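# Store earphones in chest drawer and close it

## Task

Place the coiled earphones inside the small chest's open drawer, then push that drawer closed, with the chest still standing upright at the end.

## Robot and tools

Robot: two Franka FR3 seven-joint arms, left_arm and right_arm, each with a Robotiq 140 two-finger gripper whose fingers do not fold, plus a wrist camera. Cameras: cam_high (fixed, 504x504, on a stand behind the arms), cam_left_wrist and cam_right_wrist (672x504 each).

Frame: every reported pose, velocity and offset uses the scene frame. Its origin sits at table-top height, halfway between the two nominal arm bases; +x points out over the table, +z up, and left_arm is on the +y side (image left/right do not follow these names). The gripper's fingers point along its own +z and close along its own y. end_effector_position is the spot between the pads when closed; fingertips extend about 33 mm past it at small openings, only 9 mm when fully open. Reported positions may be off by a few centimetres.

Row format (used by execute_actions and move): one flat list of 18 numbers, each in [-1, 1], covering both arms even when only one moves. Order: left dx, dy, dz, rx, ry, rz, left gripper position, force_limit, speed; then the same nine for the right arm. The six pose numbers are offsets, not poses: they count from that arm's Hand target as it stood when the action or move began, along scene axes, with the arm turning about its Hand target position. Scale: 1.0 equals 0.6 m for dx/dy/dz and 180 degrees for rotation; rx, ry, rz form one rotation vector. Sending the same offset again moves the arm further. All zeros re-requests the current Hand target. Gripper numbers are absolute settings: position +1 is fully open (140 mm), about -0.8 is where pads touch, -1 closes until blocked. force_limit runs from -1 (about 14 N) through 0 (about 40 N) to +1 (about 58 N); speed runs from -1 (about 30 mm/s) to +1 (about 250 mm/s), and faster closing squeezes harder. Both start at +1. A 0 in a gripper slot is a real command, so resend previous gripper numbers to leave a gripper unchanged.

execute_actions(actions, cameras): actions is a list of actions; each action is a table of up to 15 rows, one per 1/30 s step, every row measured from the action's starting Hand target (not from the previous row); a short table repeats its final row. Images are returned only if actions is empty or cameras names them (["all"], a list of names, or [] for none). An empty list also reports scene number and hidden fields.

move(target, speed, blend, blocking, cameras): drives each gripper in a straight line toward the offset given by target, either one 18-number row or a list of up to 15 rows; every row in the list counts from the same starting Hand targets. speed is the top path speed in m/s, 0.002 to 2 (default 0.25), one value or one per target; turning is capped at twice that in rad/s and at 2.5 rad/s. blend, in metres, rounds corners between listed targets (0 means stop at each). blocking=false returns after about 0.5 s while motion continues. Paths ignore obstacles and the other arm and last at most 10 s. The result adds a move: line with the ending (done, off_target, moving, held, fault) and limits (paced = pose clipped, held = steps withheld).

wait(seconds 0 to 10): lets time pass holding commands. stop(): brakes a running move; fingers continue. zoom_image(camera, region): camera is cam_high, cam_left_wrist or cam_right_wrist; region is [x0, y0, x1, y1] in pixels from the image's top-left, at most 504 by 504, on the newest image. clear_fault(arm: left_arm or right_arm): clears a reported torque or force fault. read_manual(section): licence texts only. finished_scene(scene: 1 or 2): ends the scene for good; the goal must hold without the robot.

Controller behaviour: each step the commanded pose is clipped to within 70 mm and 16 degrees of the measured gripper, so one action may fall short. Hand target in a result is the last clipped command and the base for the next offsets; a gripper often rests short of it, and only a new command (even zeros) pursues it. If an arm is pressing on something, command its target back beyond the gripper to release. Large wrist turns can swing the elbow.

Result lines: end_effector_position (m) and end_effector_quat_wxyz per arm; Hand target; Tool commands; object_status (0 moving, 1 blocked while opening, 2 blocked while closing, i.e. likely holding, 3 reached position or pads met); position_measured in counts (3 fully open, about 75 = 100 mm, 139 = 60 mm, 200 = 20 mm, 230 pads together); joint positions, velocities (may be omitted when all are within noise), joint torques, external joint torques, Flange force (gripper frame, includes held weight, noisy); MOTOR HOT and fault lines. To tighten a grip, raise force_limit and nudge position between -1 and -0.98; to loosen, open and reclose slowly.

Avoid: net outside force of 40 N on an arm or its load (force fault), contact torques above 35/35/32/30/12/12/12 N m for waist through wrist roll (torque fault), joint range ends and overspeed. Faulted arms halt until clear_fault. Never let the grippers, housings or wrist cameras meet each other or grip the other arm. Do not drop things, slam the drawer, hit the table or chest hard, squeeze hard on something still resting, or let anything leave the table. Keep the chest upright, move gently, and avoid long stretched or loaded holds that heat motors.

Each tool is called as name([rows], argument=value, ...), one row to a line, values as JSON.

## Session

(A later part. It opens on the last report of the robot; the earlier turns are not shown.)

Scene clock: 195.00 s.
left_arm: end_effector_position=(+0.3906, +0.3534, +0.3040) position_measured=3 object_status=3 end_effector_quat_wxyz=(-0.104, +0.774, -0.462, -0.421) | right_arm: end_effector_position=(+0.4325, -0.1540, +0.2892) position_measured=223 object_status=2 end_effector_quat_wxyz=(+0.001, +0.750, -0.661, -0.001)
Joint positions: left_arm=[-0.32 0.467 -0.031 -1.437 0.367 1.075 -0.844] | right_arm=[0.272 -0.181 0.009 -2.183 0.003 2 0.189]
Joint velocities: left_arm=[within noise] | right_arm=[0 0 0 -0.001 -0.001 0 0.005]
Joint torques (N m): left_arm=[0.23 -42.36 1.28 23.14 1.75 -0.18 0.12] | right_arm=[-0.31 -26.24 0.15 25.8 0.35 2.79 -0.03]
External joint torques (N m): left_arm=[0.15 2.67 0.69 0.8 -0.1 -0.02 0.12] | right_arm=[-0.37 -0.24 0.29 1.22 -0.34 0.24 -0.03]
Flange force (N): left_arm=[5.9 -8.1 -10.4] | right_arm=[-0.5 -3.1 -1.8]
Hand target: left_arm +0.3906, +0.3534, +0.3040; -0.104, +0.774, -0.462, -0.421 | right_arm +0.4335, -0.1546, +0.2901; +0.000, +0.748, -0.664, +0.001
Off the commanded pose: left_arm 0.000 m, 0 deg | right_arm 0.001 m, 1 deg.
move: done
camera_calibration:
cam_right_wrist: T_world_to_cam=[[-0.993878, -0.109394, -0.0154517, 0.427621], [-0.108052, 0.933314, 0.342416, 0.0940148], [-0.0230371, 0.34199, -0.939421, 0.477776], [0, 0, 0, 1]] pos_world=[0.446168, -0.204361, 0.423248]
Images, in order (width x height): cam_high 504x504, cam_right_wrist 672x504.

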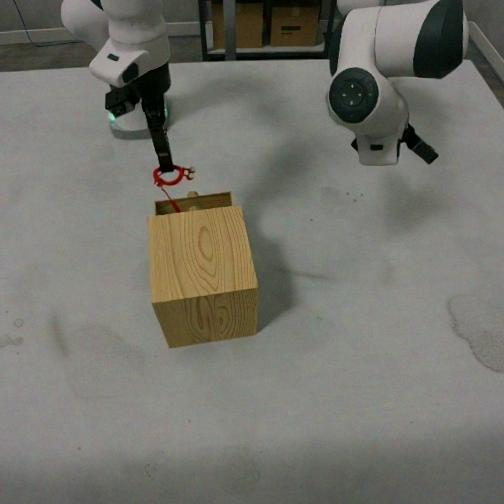

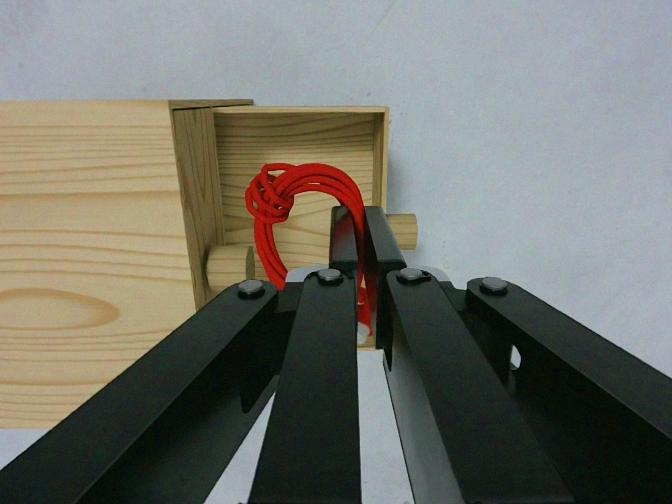

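move([
  [0,0,0,0,0,0,1,1,1,0.01,0,-0.02,0,0,0,-1,-1,-1],
  [0,0,0,0,0,0,1,1,1,0.01,0,-0.24,0,0,0,-1,-1,-1],
], speed=0.08, blend=0.006, cameras=["cam_high","cam_right_wrist"])

zoom_image(camera="cam_right_wrist", region=[110, 0, 520, 400])

zoom_image(camera="cam_high", region=[120, 110, 270, 260])

Scene clock: 216.00 s.
left_arm: end_effector_position=(+0.3906, +0.3534, +0.3040) position_measured=3 object_status=3 end_effector_quat_wxyz=(-0.104, +0.774, -0.462, -0.421) | right_arm: end_effector_position=(+0.4385, -0.1538, +0.1468) position_measured=223 object_status=2 end_effector_quat_wxyz=(+0.000, +0.749, -0.662, +0.000)
Joint positions: left_arm=[-0.32 0.467 -0.031 -1.437 0.367 1.075 -0.844] | right_arm=[0.271 0.01 0.008 -2.36 0.001 2.37 0.191]
Joint velocities: left_arm=[within noise] | right_arm=[-0.001 0 0 -0.001 -0.001 0.005 -0.001]
Joint torques (N m): left_arm=[0.21 -42.41 1.28 23.13 1.74 -0.17 0.08] | right_arm=[0.18 -29.22 -0.45 23.17 0.18 2.76 -0.02]
External joint torques (N m): left_arm=[0.08 2.9 0.65 0.66 -0.12 -0.01 0.08] | right_arm=[0.08 0.93 -0.56 1.23 -0.34 0.18 -0.02]
Flange force (N): left_arm=[6.3 -8.1 -10.2] | right_arm=[-0.7 -6.5 1.2]
Hand target: left_arm +0.3906, +0.3534, +0.3040; -0.104, +0.774, -0.462, -0.421 | right_arm +0.4395, -0.1546, +0.1461; +0.000, +0.748, -0.664, +0.001
Off the commanded pose: left_arm 0.000 m, 0 deg | right_arm 0.002 m, 0 deg.
move: done
camera_calibration:
cam_right_wrist: T_world_to_cam=[[-0.994158, -0.106387, -0.0181919, 0.432417], [-0.10617, 0.933612, 0.342195, 0.142419], [-0.0194209, 0.342127, -0.939453, 0.342554], [0, 0, 0, 1]] pos_world=[0.451665, -0.204157, 0.280945]
Images, in order (width x height): cam_high 504x504, cam_right_wrist 672x504.

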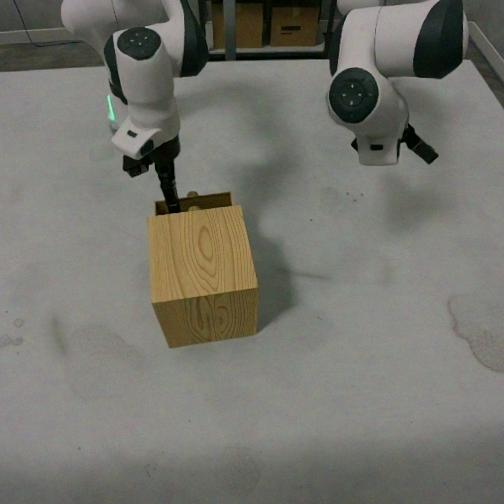

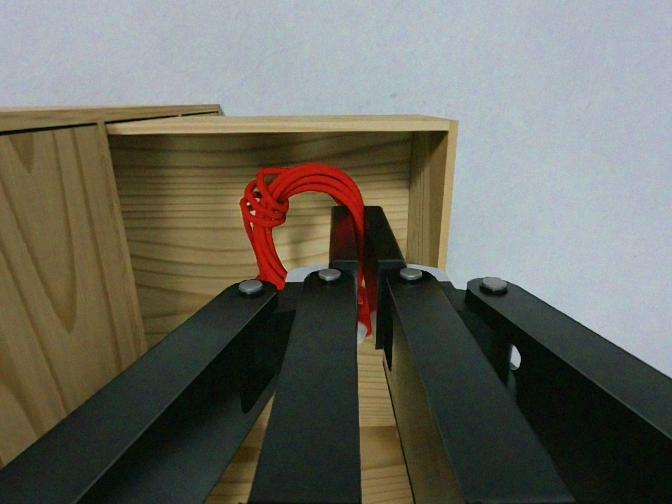

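Scaled by 1.229 from the camera's 672x504 image, which has a finer 960x720 frame.

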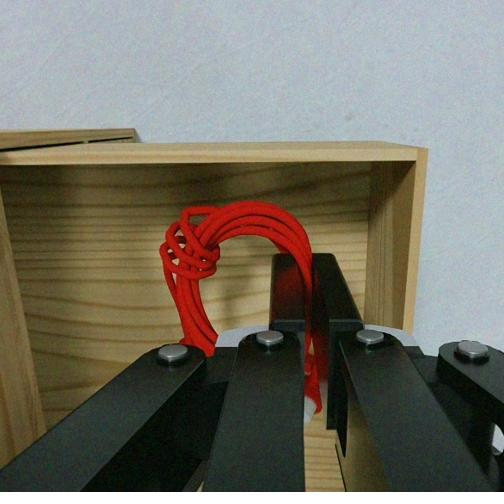

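Scaled by 3.360 from the camera's 504x504 image, which has a finer 720x720 frame.

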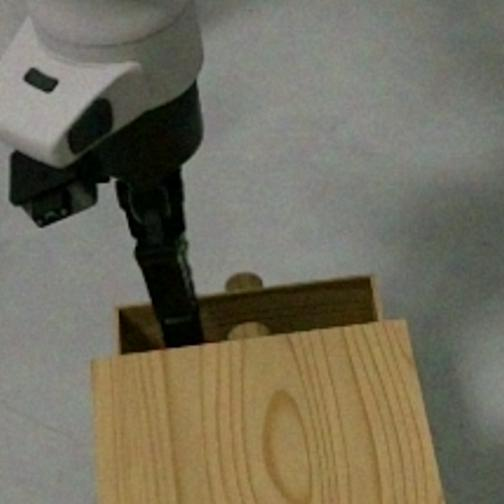

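move(target=[0,0,0,0,0,0,1,1,1,0.001,0,-0.045,0,0,0,-1,-1,-1], speed=0.04, cameras=["cam_right_wrist"])

Scene clock: 223.67 s.
left_arm: end_effector_position=(+0.3906, +0.3534, +0.3040) position_measured=3 object_status=3 end_effector_quat_wxyz=(-0.104, +0.774, -0.462, -0.421) | right_arm: end_effector_position=(+0.4395, -0.1539, +0.1201) position_measured=223 object_status=2 end_effector_quat_wxyz=(+0.000, +0.749, -0.663, +0.000)
Joint positions: left_arm=[-0.32 0.467 -0.031 -1.437 0.367 1.075 -0.844] | right_arm=[0.271 0.062 0.007 -2.376 0 2.439 0.191]
Joint velocities: left_arm=[within noise] | right_arm=[-0.001 0.001 0.001 -0.001 0 0.004 0]
Joint torques (N m): left_arm=[0.24 -42.34 1.26 23.12 1.76 -0.17 0.09] | right_arm=[0.28 -29.96 -0.51 22.23 0.14 2.87 -0.08]
External joint torques (N m): left_arm=[0.25 2.63 0.74 0.81 -0.08 -0.02 0.09] | right_arm=[0.3 1.21 -0.56 1.08 -0.35 0.29 -0.08]
Flange force (N): left_arm=[5.8 -8.1 -10.3] | right_arm=[-0.9 -6.5 2.5]
Hand target: left_arm +0.3906, +0.3534, +0.3040; -0.104, +0.774, -0.462, -0.421 | right_arm +0.4401, -0.1546, +0.1191; +0.000, +0.748, -0.664, +0.001
Off the commanded pose: left_arm 0.000 m, 0 deg | right_arm 0.001 m, 0 deg.
move: done
camera_calibration:
cam_right_wrist: T_world_to_cam=[[-0.994196, -0.105895, -0.0189769, 0.433121], [-0.105975, 0.933623, 0.342224, 0.151744], [-0.0185226, 0.342249, -0.939427, 0.317167], [0, 0, 0, 1]] pos_world=[0.452564, -0.204357, 0.254244]
Images, in order (width x height): cam_right_wrist 672x504.

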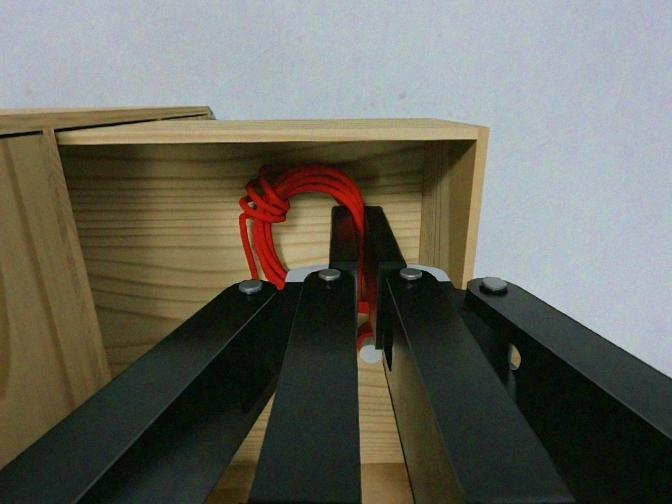

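move(target=[0,0,0,0,0,0,1,1,1,0,0,-0.02,0,0,0,-1,-1,-1], speed=0.025, cameras=["cam_right_wrist"])

Scene clock: 232.93 s.
left_arm: end_effector_position=(+0.3906, +0.3534, +0.3040) position_measured=3 object_status=3 end_effector_quat_wxyz=(-0.104, +0.774, -0.462, -0.421) | right_arm: end_effector_position=(+0.4423, -0.1530, +0.1120) position_measured=223 object_status=2 end_effector_quat_wxyz=(-0.004, +0.749, -0.663, +0.002)
Joint positions: left_arm=[-0.32 0.467 -0.031 -1.437 0.367 1.075 -0.844] | right_arm=[0.271 0.081 0.007 -2.38 0 2.47 0.191]
Joint velocities: left_arm=[within noise] | right_arm=[-0.001 0.001 0.002 0.001 -0.001 0.005 0.001]
Joint torques (N m): left_arm=[0.22 -42.38 1.27 23.11 1.75 -0.18 0.08] | right_arm=[-0.09 -27.31 -0.52 20.29 0.08 2.95 -0.02]
External joint torques (N m): left_arm=[0.27 2.84 0.78 0.69 -0.09 -0.02 0.08] | right_arm=[-0.03 4.26 -0.56 -0.56 -0.39 0.36 -0.02]
Flange force (N): left_arm=[6.0 -8.3 -10.1] | right_arm=[-1.1 -8.4 10.0]
Hand target: left_arm +0.3906, +0.3534, +0.3040; -0.104, +0.774, -0.462, -0.421 | right_arm +0.4401, -0.1546, +0.1071; +0.000, +0.748, -0.664, +0.001
Off the commanded pose: left_arm 0.000 m, 0 deg | right_arm 0.006 m, 0 deg.
move: off_target (right_arm)
camera_calibration:
cam_right_wrist: T_world_to_cam=[[-0.994019, -0.105846, -0.0268688, 0.43668], [-0.108613, 0.932714, 0.343871, 0.15476], [-0.0113366, 0.344733, -0.938632, 0.306426], [0, 0, 0, 1]] pos_world=[0.454351, -0.203761, 0.246137]
Images, in order (width x height): cam_right_wrist 672x504.

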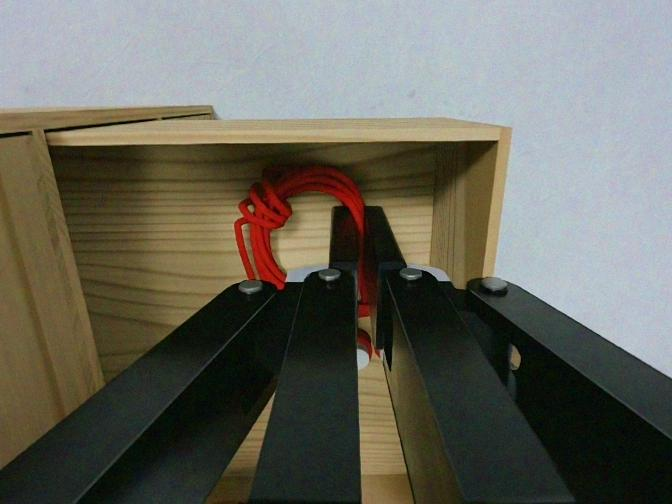

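move([
  [0,0,0,0,0,0,1,1,1,0,0,0.012,0,0,0,-1,-1,-1],
  [0,0,0,0,0,0,1,1,1,0,0,0.012,0,0,0,-0.52,-1,-1],
], speed=0.03, cameras=["cam_right_wrist"])

Scene clock: 239.30 s.
left_arm: end_effector_position=(+0.3906, +0.3534, +0.3040) position_measured=3 object_status=3 end_effector_quat_wxyz=(-0.104, +0.774, -0.462, -0.421) | right_arm: end_effector_position=(+0.4402, -0.1538, +0.1133) position_measured=195 object_status=0 end_effector_quat_wxyz=(-0.001, +0.749, -0.663, +0.000)
Joint positions: left_arm=[-0.32 0.467 -0.031 -1.437 0.367 1.075 -0.844] | right_arm=[0.271 0.077 0.007 -2.38 0 2.459 0.191]
Joint torques (N m): left_arm=[0.25 -42.39 1.26 23.12 1.73 -0.18 0.08] | right_arm=[0.24 -31.29 -0.45 22.07 0.14 2.36 -0.02]
External joint torques (N m): left_arm=[0.27 2.88 0.75 0.66 -0.11 -0.03 0.08] | right_arm=[0.2 0.16 -0.58 1.11 -0.33 -0.23 -0.02]
Flange force (N): left_arm=[6.1 -8.3 -10.1] | right_arm=[-0.5 -4.4 -0.8]
Hand target: left_arm +0.3906, +0.3534, +0.3040; -0.104, +0.774, -0.462, -0.421 | right_arm +0.4401, -0.1546, +0.1143; +0.000, +0.748, -0.664, +0.001
Off the commanded pose: left_arm 0.000 m, 0 deg | right_arm 0.001 m, 0 deg.
move: done
camera_calibration:
cam_right_wrist: T_world_to_cam=[[-0.994159, -0.105911, -0.0207327, 0.433812], [-0.106586, 0.93344, 0.342535, 0.154184], [-0.0169255, 0.342744, -0.939276, 0.310091], [0, 0, 0, 1]] pos_world=[0.452961, -0.204258, 0.247442]
Images, in order (width x height): cam_right_wrist 672x504.

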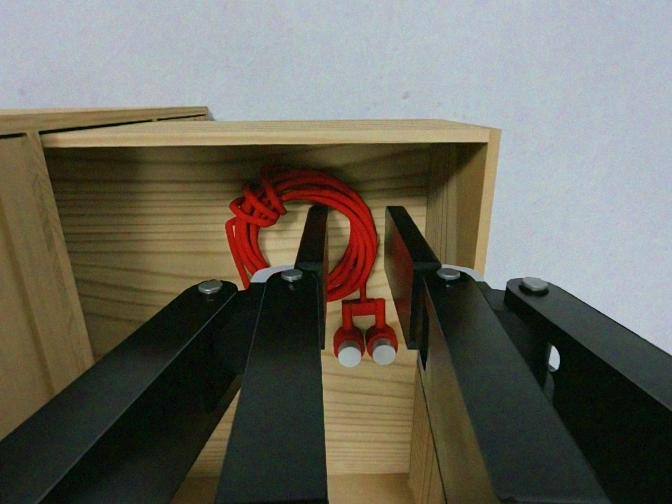

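move(target=[0,0,0,0,0,0,1,1,1,0,0,0.22,0,0,0,-0.52,-1,-1], speed=0.07, cameras=["cam_right_wrist","cam_high"])

zoom_image(camera="cam_right_wrist", region=[110, 50, 520, 400])

Scene clock: 246.87 s.
left_arm: end_effector_position=(+0.3906, +0.3534, +0.3040) position_measured=3 object_status=3 end_effector_quat_wxyz=(-0.104, +0.774, -0.462, -0.421) | right_arm: end_effector_position=(+0.4408, -0.1539, +0.2458) position_measured=195 object_status=3 end_effector_quat_wxyz=(-0.002, +0.749, -0.663, +0.001)
Joint positions: left_arm=[-0.32 0.467 -0.031 -1.437 0.367 1.075 -0.844] | right_arm=[0.271 -0.126 0.007 -2.241 0 2.118 0.191]
Joint velocities: left_arm=[within noise] | right_arm=[0 0 0 -0.001 0 -0.004 0]
Joint torques (N m): left_arm=[0.2 -42.4 1.27 23.13 1.73 -0.18 0.09] | right_arm=[0.21 -26.95 -0.3 25.7 0.63 2.43 -0.07]
External joint torques (N m): left_arm=[0.17 3.08 0.7 0.58 -0.13 -0.03 0.09] | right_arm=[0.23 0.62 -0.15 1.5 -0.01 -0.16 -0.07]
Flange force (N): left_arm=[6.4 -8.4 -10.2] | right_arm=[-1.2 -6.7 -2.1]
Hand target: left_arm +0.3906, +0.3534, +0.3040; -0.104, +0.774, -0.462, -0.421 | right_arm +0.4401, -0.1546, +0.2463; +0.000, +0.748, -0.664, +0.001
Off the commanded pose: left_arm 0.000 m, 0 deg | right_arm 0.001 m, 0 deg.
move: done
camera_calibration:
cam_right_wrist: T_world_to_cam=[[-0.994124, -0.105853, -0.0226215, 0.43767], [-0.107195, 0.933745, 0.341512, 0.109533], [-0.0150274, 0.34193, -0.939605, 0.433741], [0, 0, 0, 1]] pos_world=[0.453358, -0.204256, 0.38004]
Images, in order (width x height): cam_high 504x504, cam_right_wrist 672x504.

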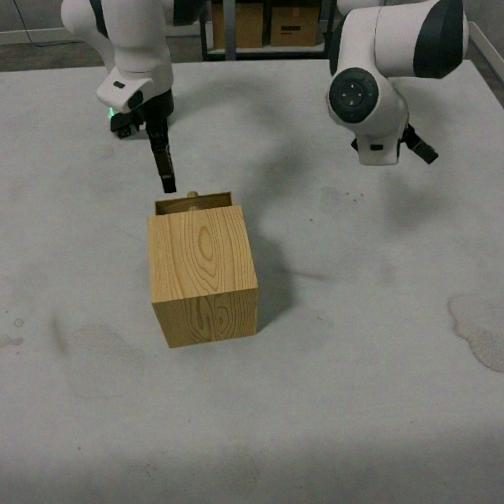

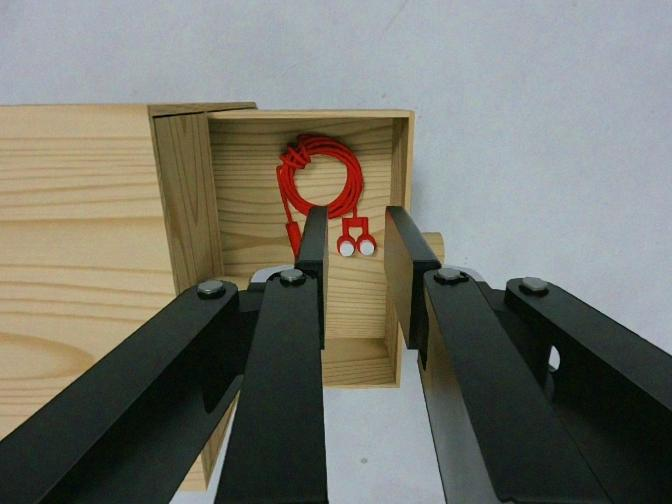

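Scaled by 1.229 from the camera's 672x504 image, which has a finer 960x720 frame.

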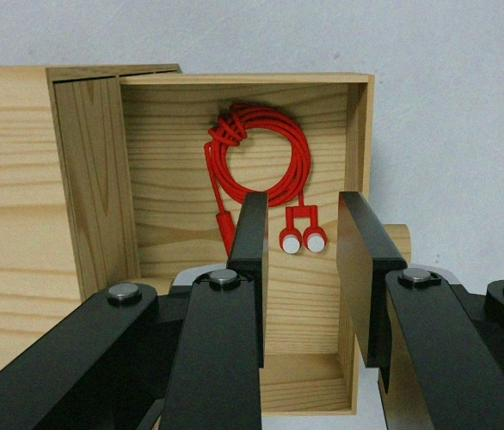

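move([
  [0,0,0,0,0,0,1,1,1,-0.04,0.01,0.09,0,0,0,-1,-1,0],
  [0,0,0,0,0,0,1,1,1,-0.24,0.06,0.09,0.0976,-0.0762,-0.4943,-1,-1,0],
  [0,0,0,0,0,0,1,1,1,-0.24,0.06,-0.2105,0.0976,-0.0762,-0.4943,-1,-1,0],
], speed=[0.2,0.4,0.15], blend=0.02, cameras=["all"])

zoom_image(camera="cam_high", region=[110, 110, 260, 260])

Scene clock: 303.13 s.
left_arm: end_effector_position=(+0.3906, +0.3534, +0.3040) position_measured=3 object_status=3 end_effector_quat_wxyz=(-0.104, +0.774, -0.462, -0.421) | right_arm: end_effector_position=(+0.2956, -0.1192, +0.1197) position_measured=233 object_status=3 end_effector_quat_wxyz=(+0.173, -0.055, +0.983, +0.010)
Joint positions: left_arm=[-0.32 0.467 -0.031 -1.437 0.367 1.075 -0.844] | right_arm=[-0.23 -0.686 1.141 -2.978 1.057 2.721 1.415]
Joint velocities: left_arm=[within noise] | right_arm=[-0.001 0.002 -0.001 0 -0.001 0.003 -0.004]
Joint torques (N m): left_arm=[0.25 -42.37 1.31 23.13 1.73 -0.17 0.07] | right_arm=[0.24 1.04 -11.1 16.16 0.49 3.45 -0.46]
External joint torques (N m): left_arm=[0.33 2.98 0.85 0.63 -0.11 -0.02 0.07] | right_arm=[0.21 0.39 -0.35 1.27 0 0.26 -0.45]
Flange force (N): left_arm=[6.2 -8.5 -10.1] | right_arm=[-3.3 -0.4 4.1]
Hand target: left_arm +0.3906, +0.3534, +0.3040; -0.104, +0.774, -0.462, -0.421 | right_arm +0.2961, -0.1186, +0.1200; +0.174, -0.058, +0.983, +0.010
Off the commanded pose: left_arm 0.000 m, 0 deg | right_arm 0.001 m, 0 deg.
move: done; limits=paced
camera_calibration:
cam_left_wrist: T_world_to_cam=[[-0.802398, -0.554172, 0.221475, 0.450136], [-0.0399313, 0.420134, 0.906583, -0.404157], [-0.595452, 0.718597, -0.359244, 0.229469], [0, 0, 0, 1]] pos_world=[0.481688, 0.254357, 0.349144]
cam_right_wrist: T_world_to_cam=[[-0.0892637, 0.995945, -0.0111861, 0.156528], [0.763244, 0.0756144, 0.64167, -0.290888], [0.639914, 0.0487402, -0.766899, 0.0520782], [0, 0, 0, 1]] pos_world=[0.202665, -0.136437, 0.228344]

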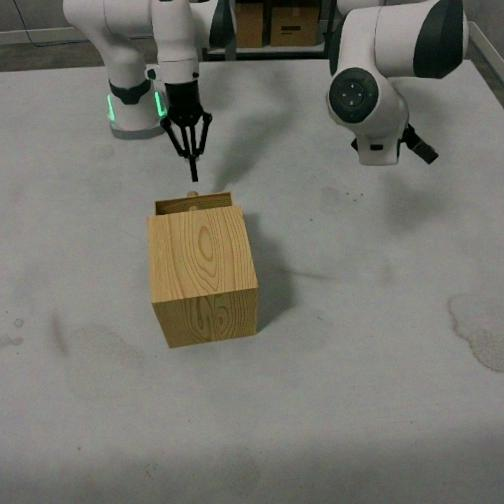

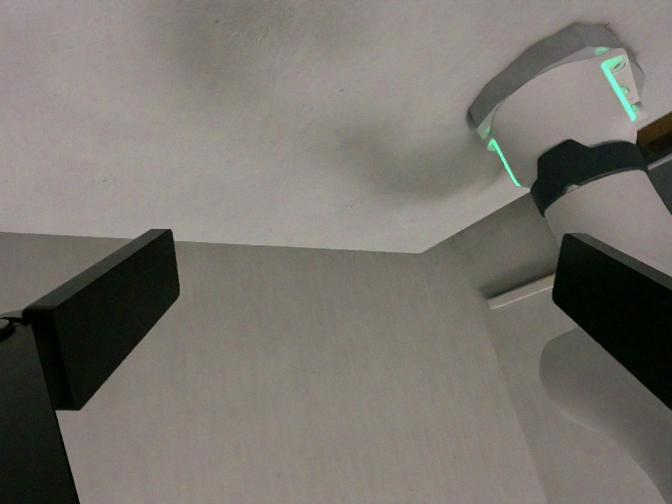

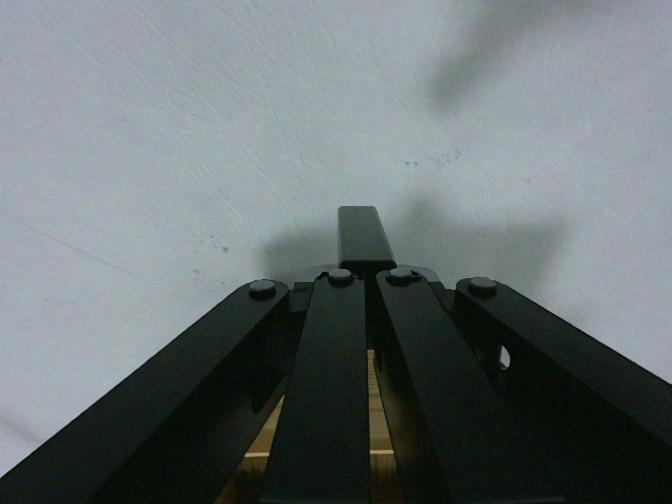

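Scaled by 3.360 from the camera's 504x504 image, which has a finer 720x720 frame.

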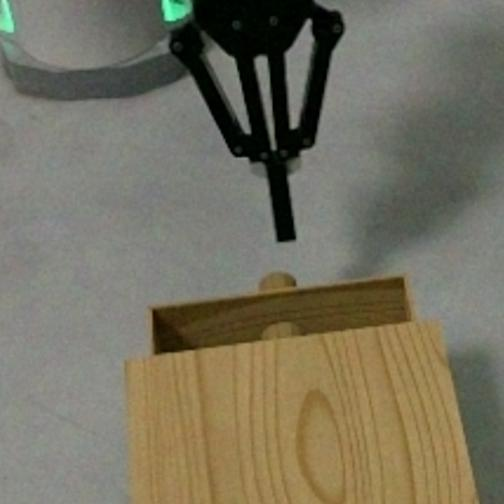

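move([
  [0,0,0,0,0,0,1,1,1,0.034,-0.0055,0,0,0,0,-1,-1,0],
  [0,0,0,0,0,0,1,1,1,0.1665,0.0115,0,0,0,0,-1,-1,0],
], speed=[0.1,0.05], blend=0.005, cameras=["cam_high","cam_right_wrist"])

zoom_image(camera="cam_high", region=[110, 110, 260, 260])

Scene clock: 313.97 s.
left_arm: end_effector_position=(+0.3906, +0.3534, +0.3040) position_measured=3 object_status=3 end_effector_quat_wxyz=(-0.104, +0.774, -0.462, -0.421) | right_arm: end_effector_position=(+0.3945, -0.1119, +0.1191) position_measured=233 object_status=3 end_effector_quat_wxyz=(+0.172, -0.060, +0.983, +0.010)
Joint positions: left_arm=[-0.32 0.467 -0.031 -1.437 0.367 1.075 -0.844] | right_arm=[-0.739 -0.409 1.365 -2.735 0.849 2.858 1.356]
Joint torques (N m): left_arm=[0.21 -42.4 1.28 23.11 1.75 -0.17 0.09] | right_arm=[-0.27 0.43 -8.44 18.97 0.3 3.53 -0.1]
External joint torques (N m): left_arm=[0.09 2.89 0.66 0.65 -0.11 -0.02 0.09] | right_arm=[-0.27 -0.34 1.11 1.9 -0.04 0.34 -0.09]
Flange force (N): left_arm=[6.2 -8.1 -10.2] | right_arm=[0.0 0.0 0.0]
Hand target: left_arm +0.3906, +0.3534, +0.3040; -0.104, +0.774, -0.462, -0.421 | right_arm +0.3960, -0.1117, +0.1200; +0.174, -0.058, +0.983, +0.010
Off the commanded pose: left_arm 0.000 m, 0 deg | right_arm 0.002 m, 0 deg.
move: done
camera_calibration:
cam_right_wrist: T_world_to_cam=[[-0.0996511, 0.994937, -0.0130615, 0.162452], [0.76365, 0.084888, 0.640026, -0.365453], [0.637894, 0.0538049, -0.768242, -0.0106465], [0, 0, 0, 1]] pos_world=[0.302058, -0.130034, 0.227842]
Images, in order (width x height): cam_high 504x504, cam_right_wrist 672x504.

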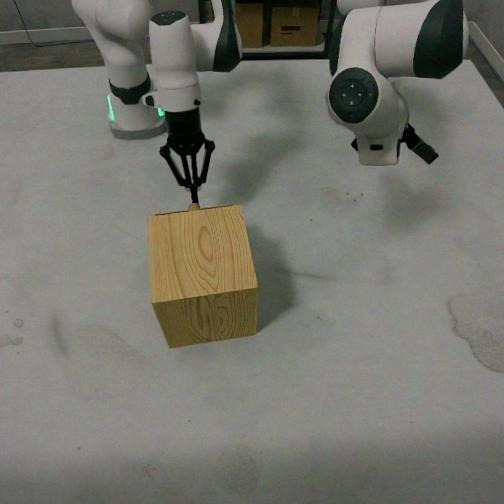

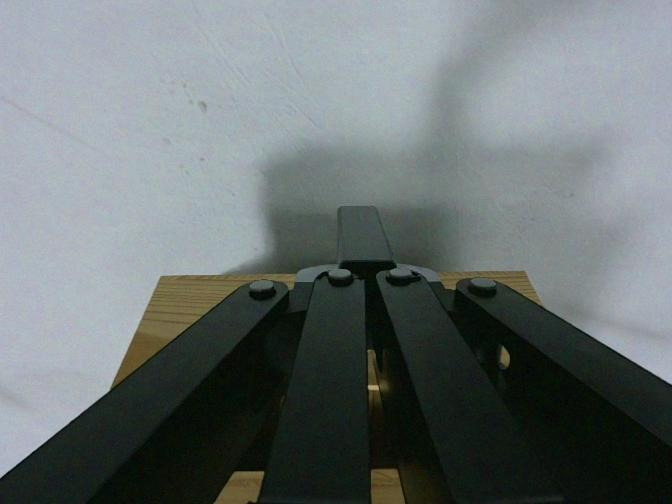

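Scaled by 3.360 from the camera's 504x504 image, which has a finer 720x720 frame.

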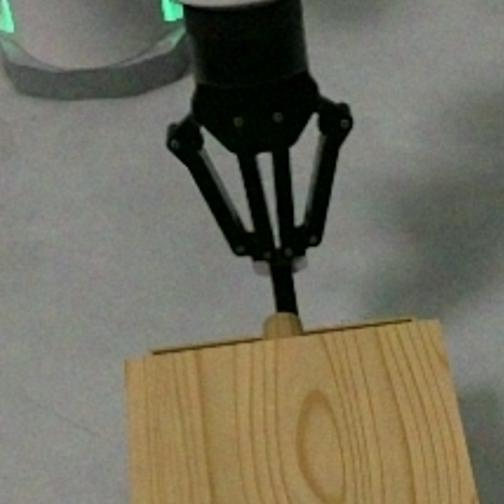

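move(target=[0,0,0,0,0,0,1,1,1,0.0662,0.0079,0,0,0,0,-1,-1,0], speed=0.05, cameras=["cam_high","cam_right_wrist"])

zoom_image(camera="cam_high", region=[110, 110, 260, 260])

Scene clock: 321.70 s.
left_arm: end_effector_position=(+0.3906, +0.3534, +0.3040) position_measured=3 object_status=3 end_effector_quat_wxyz=(-0.104, +0.774, -0.462, -0.421) | right_arm: end_effector_position=(+0.4343, -0.1071, +0.1191) position_measured=233 object_status=3 end_effector_quat_wxyz=(+0.172, -0.061, +0.983, +0.009)
Joint positions: left_arm=[-0.32 0.467 -0.031 -1.437 0.367 1.075 -0.844] | right_arm=[-1.017 -0.364 1.567 -2.627 0.772 2.862 1.367]
Joint torques (N m): left_arm=[0.21 -42.37 1.27 23.08 1.75 -0.18 0.09] | right_arm=[-0.71 4.95 -9.23 19.61 0.52 3.38 -0.07]
External joint torques (N m): left_arm=[0.27 2.92 0.79 0.61 -0.09 -0.03 0.09] | right_arm=[-0.77 -0.47 0.22 1.93 0.17 0.2 -0.06]
Flange force (N): left_arm=[6.1 -8.3 -9.9] | right_arm=[0.0 0.0 0.0]
Hand target: left_arm +0.3906, +0.3534, +0.3040; -0.104, +0.774, -0.462, -0.421 | right_arm +0.4357, -0.1070, +0.1200; +0.174, -0.058, +0.983, +0.010
Off the commanded pose: left_arm 0.000 m, 0 deg | right_arm 0.002 m, 0 deg.
move: done
camera_calibration:
cam_right_wrist: T_world_to_cam=[[-0.101827, 0.9947, -0.0142368, 0.162623], [0.763216, 0.0872931, 0.640219, -0.395845], [0.638069, 0.0543257, -0.76806, -0.036328], [0, 0, 0, 1]] pos_world=[0.341855, -0.125233, 0.227841]
Images, in order (width x height): cam_high 504x504, cam_right_wrist 672x504.

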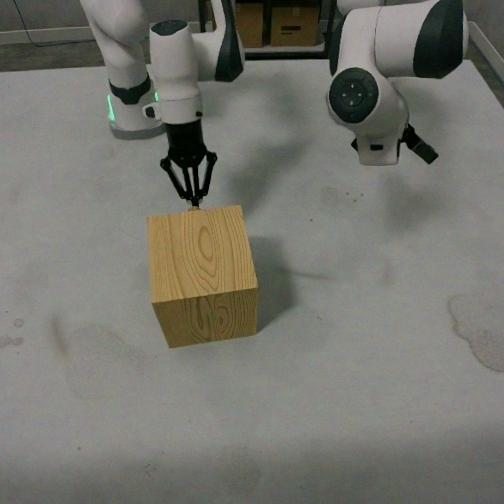

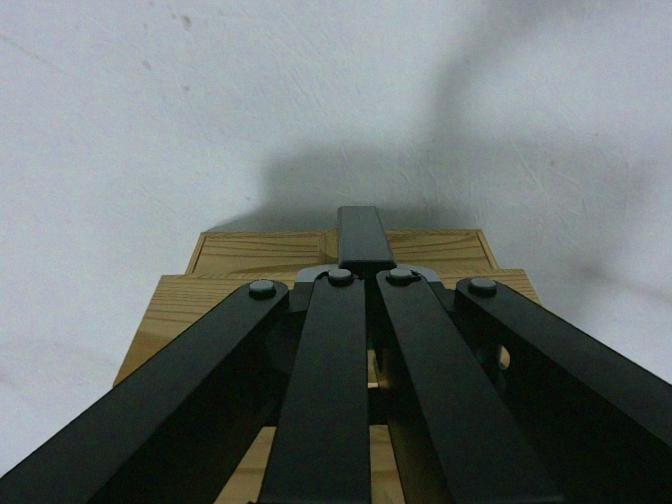

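Scaled by 3.360 from the camera's 504x504 image, which has a finer 720x720 frame.

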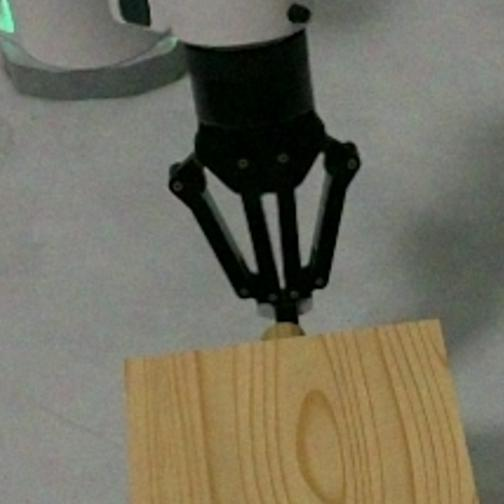

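move(target=[0,0,0,0,0,0,1,1,1,0.0215,0.0026,0,0,0,0,-1,-1,0], speed=0.03, cameras=["cam_high","cam_right_wrist"])

zoom_image(camera="cam_right_wrist", region=[150, 190, 530, 300])

Scene clock: 328.37 s.
left_arm: end_effector_position=(+0.3906, +0.3534, +0.3040) position_measured=3 object_status=3 end_effector_quat_wxyz=(-0.104, +0.774, -0.462, -0.421) | right_arm: end_effector_position=(+0.4489, -0.1059, +0.1203) position_measured=233 object_status=3 end_effector_quat_wxyz=(+0.175, -0.058, +0.983, +0.010)
Joint positions: left_arm=[-0.32 0.467 -0.031 -1.437 0.367 1.075 -0.844] | right_arm=[-1.113 -0.364 1.642 -2.589 0.765 2.862 1.367]
Joint torques (N m): left_arm=[0.23 -42.38 1.28 23.12 1.74 -0.18 0.08] | right_arm=[0.07 7.17 -9.61 19.86 0.25 3.08 -0.2]
External joint torques (N m): left_arm=[0.26 2.9 0.76 0.66 -0.1 -0.03 0.08] | right_arm=[0.16 -0.49 0.23 1.99 -0.11 -0.13 -0.19]
Flange force (N): left_arm=[6.1 -8.3 -10.2] | right_arm=[0.0 0.0 0.0]
Hand target: left_arm +0.3906, +0.3534, +0.3040; -0.104, +0.774, -0.462, -0.421 | right_arm +0.4486, -0.1054, +0.1200; +0.174, -0.058, +0.983, +0.010
Off the commanded pose: left_arm 0.000 m, 0 deg | right_arm 0.001 m, 0 deg.
move: done
camera_calibration:
cam_right_wrist: T_world_to_cam=[[-0.0952466, 0.995367, -0.0131051, 0.15993], [0.759826, 0.0812003, 0.645035, -0.407547], [0.643111, 0.0514798, -0.76404, -0.0478196], [0, 0, 0, 1]] pos_world=[0.355651, -0.123635, 0.228442]
Images, in order (width x height): cam_high 504x504, cam_right_wrist 672x504.

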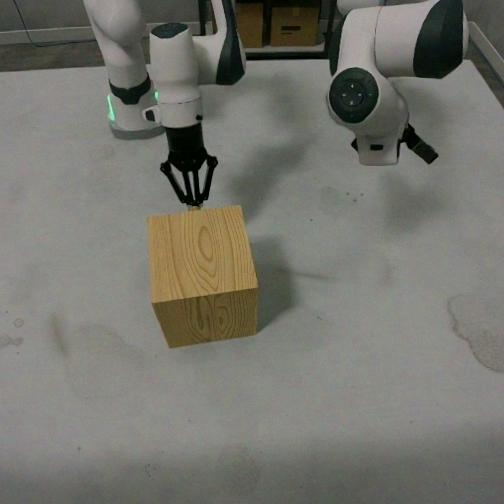

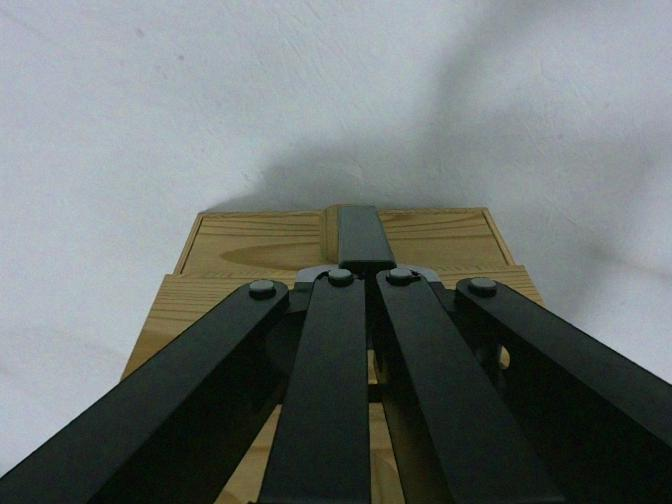

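Scaled by 1.326 from the camera's 672x504 image, which has a finer 960x720 frame.

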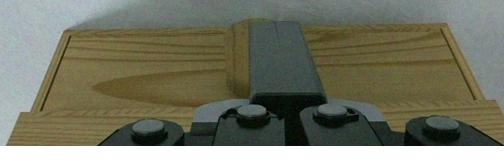

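move(target=[0,0,0,0,0,0,1,1,1,0.0132,0.0016,0,0,0,0,-1,-1,0], speed=0.03, cameras=["cam_high","cam_right_wrist"])

zoom_image(camera="cam_right_wrist", region=[120, 170, 560, 400])

Scene clock: 355.73 s.
left_arm: end_effector_position=(+0.3906, +0.3534, +0.3040) position_measured=3 object_status=3 end_effector_quat_wxyz=(-0.104, +0.774, -0.462, -0.421) | right_arm: end_effector_position=(+0.4567, -0.1048, +0.1202) position_measured=233 object_status=3 end_effector_quat_wxyz=(+0.175, -0.056, +0.983, +0.010)
Joint positions: left_arm=[-0.32 0.467 -0.031 -1.437 0.367 1.075 -0.844] | right_arm=[-1.171 -0.364 1.688 -2.565 0.761 2.857 1.367]
Joint torques (N m): left_arm=[0.24 -42.37 1.27 23.15 1.75 -0.17 0.08] | right_arm=[-0.99 8.44 -8.97 20.18 -0.03 3.1 -0.2]
External joint torques (N m): left_arm=[0.23 2.87 0.72 0.73 -0.1 -0.02 0.08] | right_arm=[-0.91 -0.65 0.97 2.19 -0.4 -0.11 -0.19]
Flange force (N): left_arm=[6.2 -8.4 -10.4] | right_arm=[0.0 0.0 0.0]
Hand target: left_arm +0.3906, +0.3534, +0.3040; -0.104, +0.774, -0.462, -0.421 | right_arm +0.4566, -0.1045, +0.1200; +0.174, -0.058, +0.983, +0.010
Off the commanded pose: left_arm 0.000 m, 0 deg | right_arm 0.000 m, 0 deg.
move: done
camera_calibration:
cam_right_wrist: T_world_to_cam=[[-0.0923435, 0.995669, -0.0107699, 0.15793], [0.760409, 0.077499, 0.644804, -0.414123], [0.642846, 0.0513539, -0.764272, -0.0528405], [0, 0, 0, 1]] pos_world=[0.363455, -0.122438, 0.228344]
Images, in order (width x height): cam_high 504x504, cam_right_wrist 672x504.

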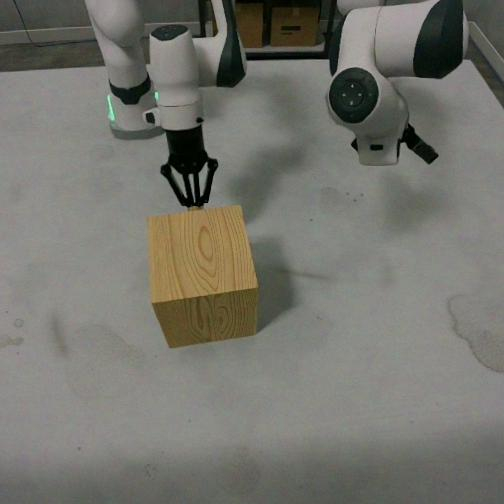

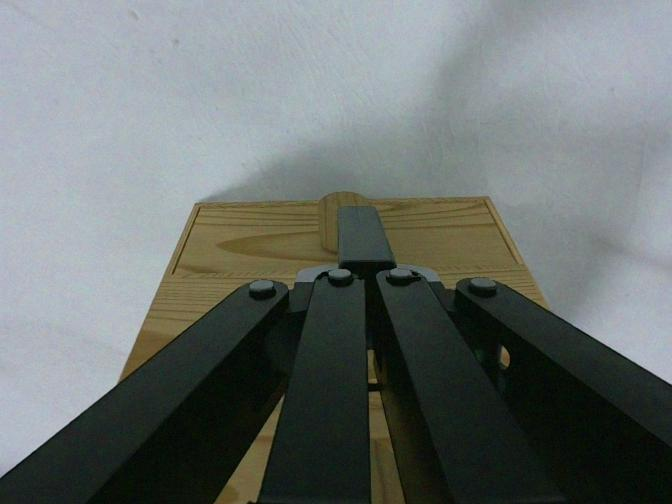

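Scaled by 1.145 from the camera's 672x504 image, which has a finer 960x720 frame.

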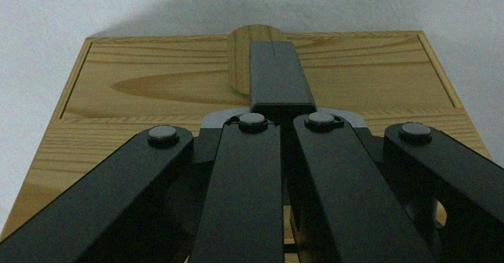

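move(target=[0,0,0,0,0,0,1,1,1,0.0132,0.0016,0,0,0,0,-1,-1,0], speed=0.03, cameras=["cam_high","cam_right_wrist"])

zoom_image(camera="cam_right_wrist", region=[120, 170, 560, 400])

Scene clock: 365.77 s.
left_arm: end_effector_position=(+0.3906, +0.3534, +0.3040) position_measured=3 object_status=3 end_effector_quat_wxyz=(-0.104, +0.774, -0.462, -0.421) | right_arm: end_effector_position=(+0.4637, -0.1034, +0.1196) position_measured=233 object_status=3 end_effector_quat_wxyz=(+0.174, -0.056, +0.983, +0.011)
Joint positions: left_arm=[-0.32 0.467 -0.031 -1.437 0.367 1.075 -0.844] | right_arm=[-1.228 -0.364 1.733 -2.542 0.754 2.851 1.367]
Joint torques (N m): left_arm=[0.2 -42.37 1.25 23.09 1.74 -0.18 0.09] | right_arm=[-1.29 9.82 -9.06 19.71 0.07 3.35 -0.23]
External joint torques (N m): left_arm=[0.21 3.02 0.73 0.61 -0.1 -0.02 0.09] | right_arm=[-1.4 -0.61 0.79 1.55 -0.27 0.14 -0.22]
Flange force (N): left_arm=[6.3 -8.4 -10.2] | right_arm=[0.0 0.0 0.0]
Hand target: left_arm +0.3906, +0.3534, +0.3040; -0.104, +0.774, -0.462, -0.421 | right_arm +0.4645, -0.1035, +0.1200; +0.174, -0.058, +0.983, +0.010
Off the commanded pose: left_arm 0.000 m, 0 deg | right_arm 0.001 m, 0 deg.
move: done
camera_calibration:
cam_right_wrist: T_world_to_cam=[[-0.091809, 0.995736, -0.00902465, 0.156821], [0.762169, 0.0761003, 0.64289, -0.419964], [0.640835, 0.0521447, -0.765906, -0.0566121], [0, 0, 0, 1]] pos_world=[0.37076, -0.121241, 0.228046]
Images, in order (width x height): cam_high 504x504, cam_right_wrist 672x504.

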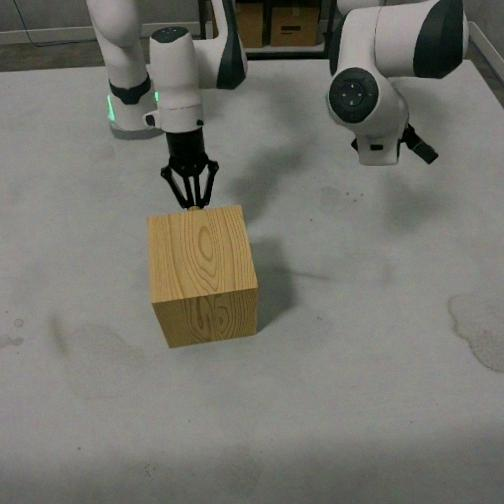

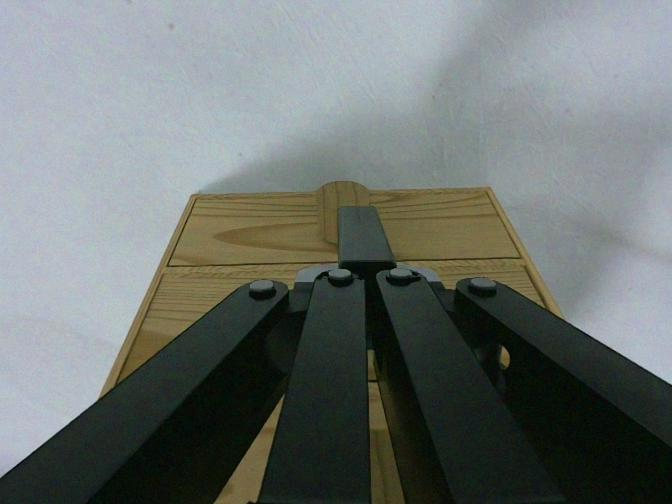

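Scaled by 1.145 from the camera's 672x504 image, which has a finer 960x720 frame.

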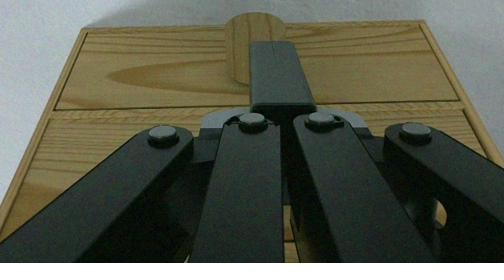

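move(target=[0,0,0,0,0,0,1,1,1,0.0132,0.0016,0,0,0,0,-1,-1,0], speed=0.02, cameras=["cam_high","cam_right_wrist"])

zoom_image(camera="cam_right_wrist", region=[120, 170, 560, 400])

Scene clock: 372.50 s.
left_arm: end_effector_position=(+0.3906, +0.3534, +0.3040) position_measured=3 object_status=3 end_effector_quat_wxyz=(-0.104, +0.774, -0.462, -0.421) | right_arm: end_effector_position=(+0.4656, -0.1026, +0.1154) position_measured=233 object_status=3 end_effector_quat_wxyz=(+0.166, -0.055, +0.985, +0.012)
Joint positions: left_arm=[-0.32 0.467 -0.031 -1.437 0.367 1.075 -0.844] | right_arm=[-1.279 -0.367 1.776 -2.523 0.75 2.833 1.367]
Joint torques (N m): left_arm=[0.24 -42.35 1.26 23.14 1.74 -0.16 0.07] | right_arm=[-0.67 10.19 -10.55 23.27 0 5.04 -0.41]
External joint torques (N m): left_arm=[0.16 2.79 0.67 0.75 -0.11 -0.01 0.07] | right_arm=[-0.65 -1.66 -0.52 5.15 -0.37 1.87 -0.4]
Flange force (N): left_arm=[6.1 -8.1 -10.4] | right_arm=[0.0 0.0 0.0]
Hand target: left_arm +0.3906, +0.3534, +0.3040; -0.104, +0.774, -0.462, -0.421 | right_arm +0.4724, -0.1025, +0.1200; +0.174, -0.058, +0.983, +0.010
Off the commanded pose: left_arm 0.000 m, 0 deg | right_arm 0.008 m, 1 deg.
move: off_target (right_arm)
camera_calibration:
cam_right_wrist: T_world_to_cam=[[-0.0911796, 0.995809, -0.00705215, 0.155663], [0.772526, 0.0752003, 0.630515, -0.422254], [0.628403, 0.0520421, -0.776145, -0.0540958], [0, 0, 0, 1]] pos_world=[0.374389, -0.120442, 0.225349]
Images, in order (width x height): cam_high 504x504, cam_right_wrist 672x504.

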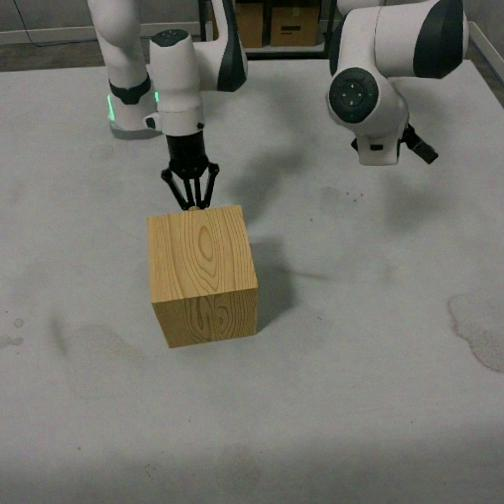

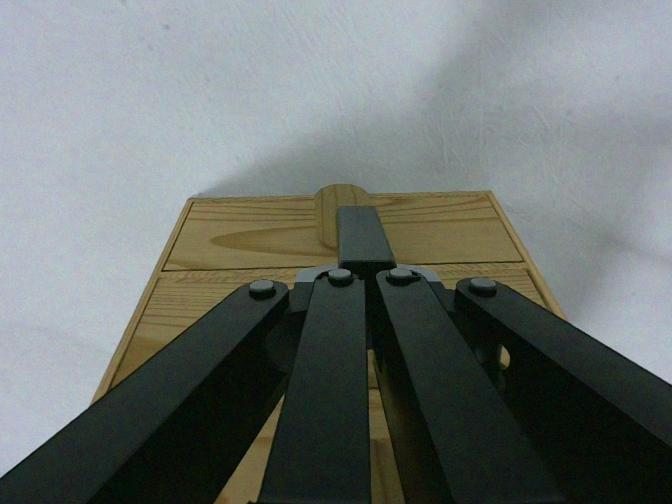

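Scaled by 1.145 from the camera's 672x504 image, which has a finer 960x720 frame.

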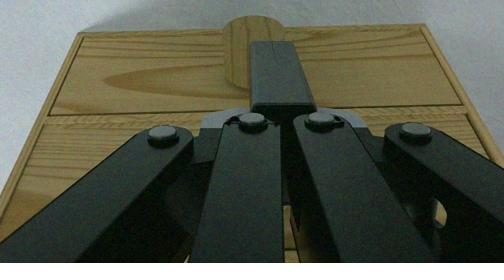

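move([
  [0,0,0,0,0,0,1,1,1,-0.18,-0.022,0.0,0,0,0,-1,-1,0],
], speed=0.12, cameras=["cam_high","cam_right_wrist"])

zoom_image(camera="cam_high", region=[110, 110, 290, 290])

zoom_image(camera="cam_right_wrist", region=[120, 170, 560, 504])

Scene clock: 381.77 s.
left_arm: end_effector_position=(+0.3906, +0.3534, +0.3040) position_measured=3 object_status=3 end_effector_quat_wxyz=(-0.104, +0.774, -0.462, -0.421) | right_arm: end_effector_position=(+0.3657, -0.1155, +0.1208) position_measured=233 object_status=3 end_effector_quat_wxyz=(+0.176, -0.054, +0.983, +0.011)
Joint positions: left_arm=[-0.32 0.467 -0.031 -1.437 0.367 1.075 -0.844] | right_arm=[-0.571 -0.49 1.272 -2.809 0.959 2.828 1.332]
Joint torques (N m): left_arm=[0.23 -42.37 1.26 23.09 1.75 -0.18 0.1] | right_arm=[1.02 -0.35 -10.65 16.94 -0.03 2.87 -0.39]
External joint torques (N m): left_arm=[0.36 2.73 0.83 0.72 -0.08 -0.03 0.1] | right_arm=[1.01 -0.26 -0.44 0.68 -0.38 -0.31 -0.38]
Flange force (N): left_arm=[5.8 -8.3 -10.0] | right_arm=[1.7 -1.6 -9.7]
Hand target: left_arm +0.3906, +0.3534, +0.3040; -0.104, +0.774, -0.462, -0.421 | right_arm +0.3644, -0.1157, +0.1200; +0.174, -0.058, +0.983, +0.010
Off the commanded pose: left_arm 0.000 m, 0 deg | right_arm 0.002 m, 1 deg.
move: done
camera_calibration:
cam_right_wrist: T_world_to_cam=[[-0.0884283, 0.996046, -0.00855532, 0.158548], [0.759848, 0.0730074, 0.645988, -0.344928], [0.644059, 0.0506229, -0.763299, 0.00598775], [0, 0, 0, 1]] pos_world=[0.272257, -0.133042, 0.228747]
Images, in order (width x height): cam_high 504x504, cam_right_wrist 672x504.

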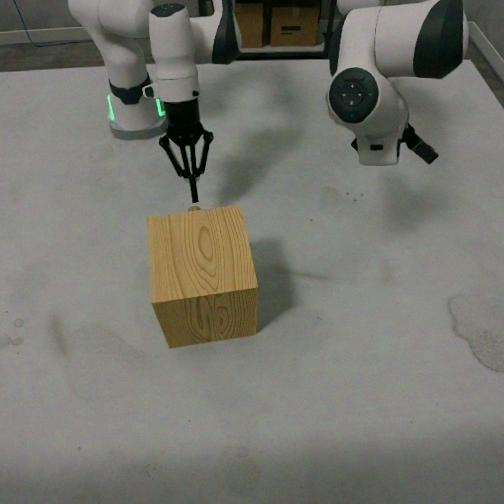

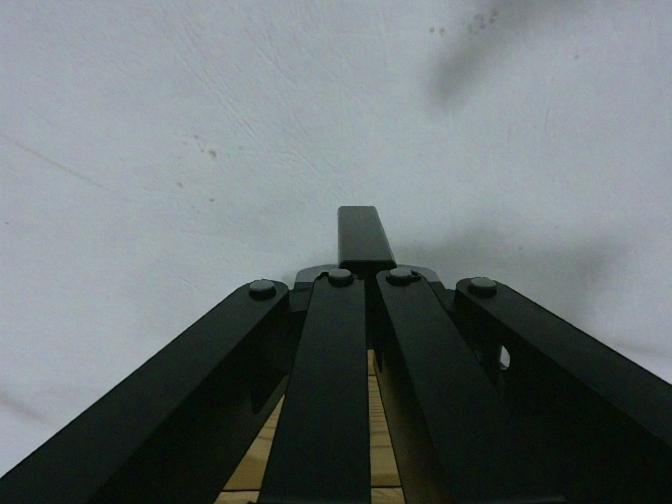

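Scaled by 2.800 from the camera's 504x504 image, which has a finer 720x720 frame.

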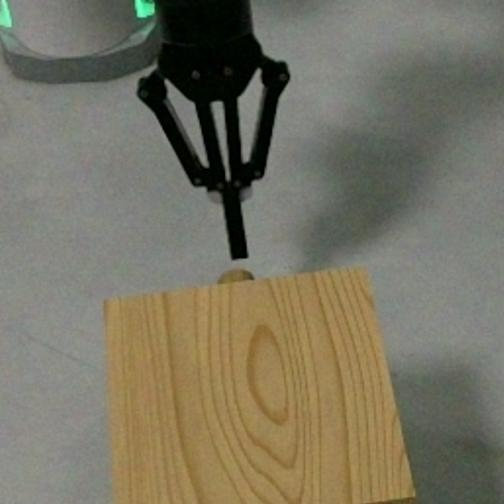

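Scaled by 1.145 from the camera's 672x504 image, which has a finer 960x720 frame.

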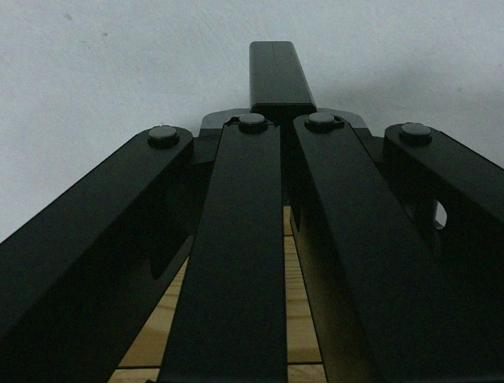

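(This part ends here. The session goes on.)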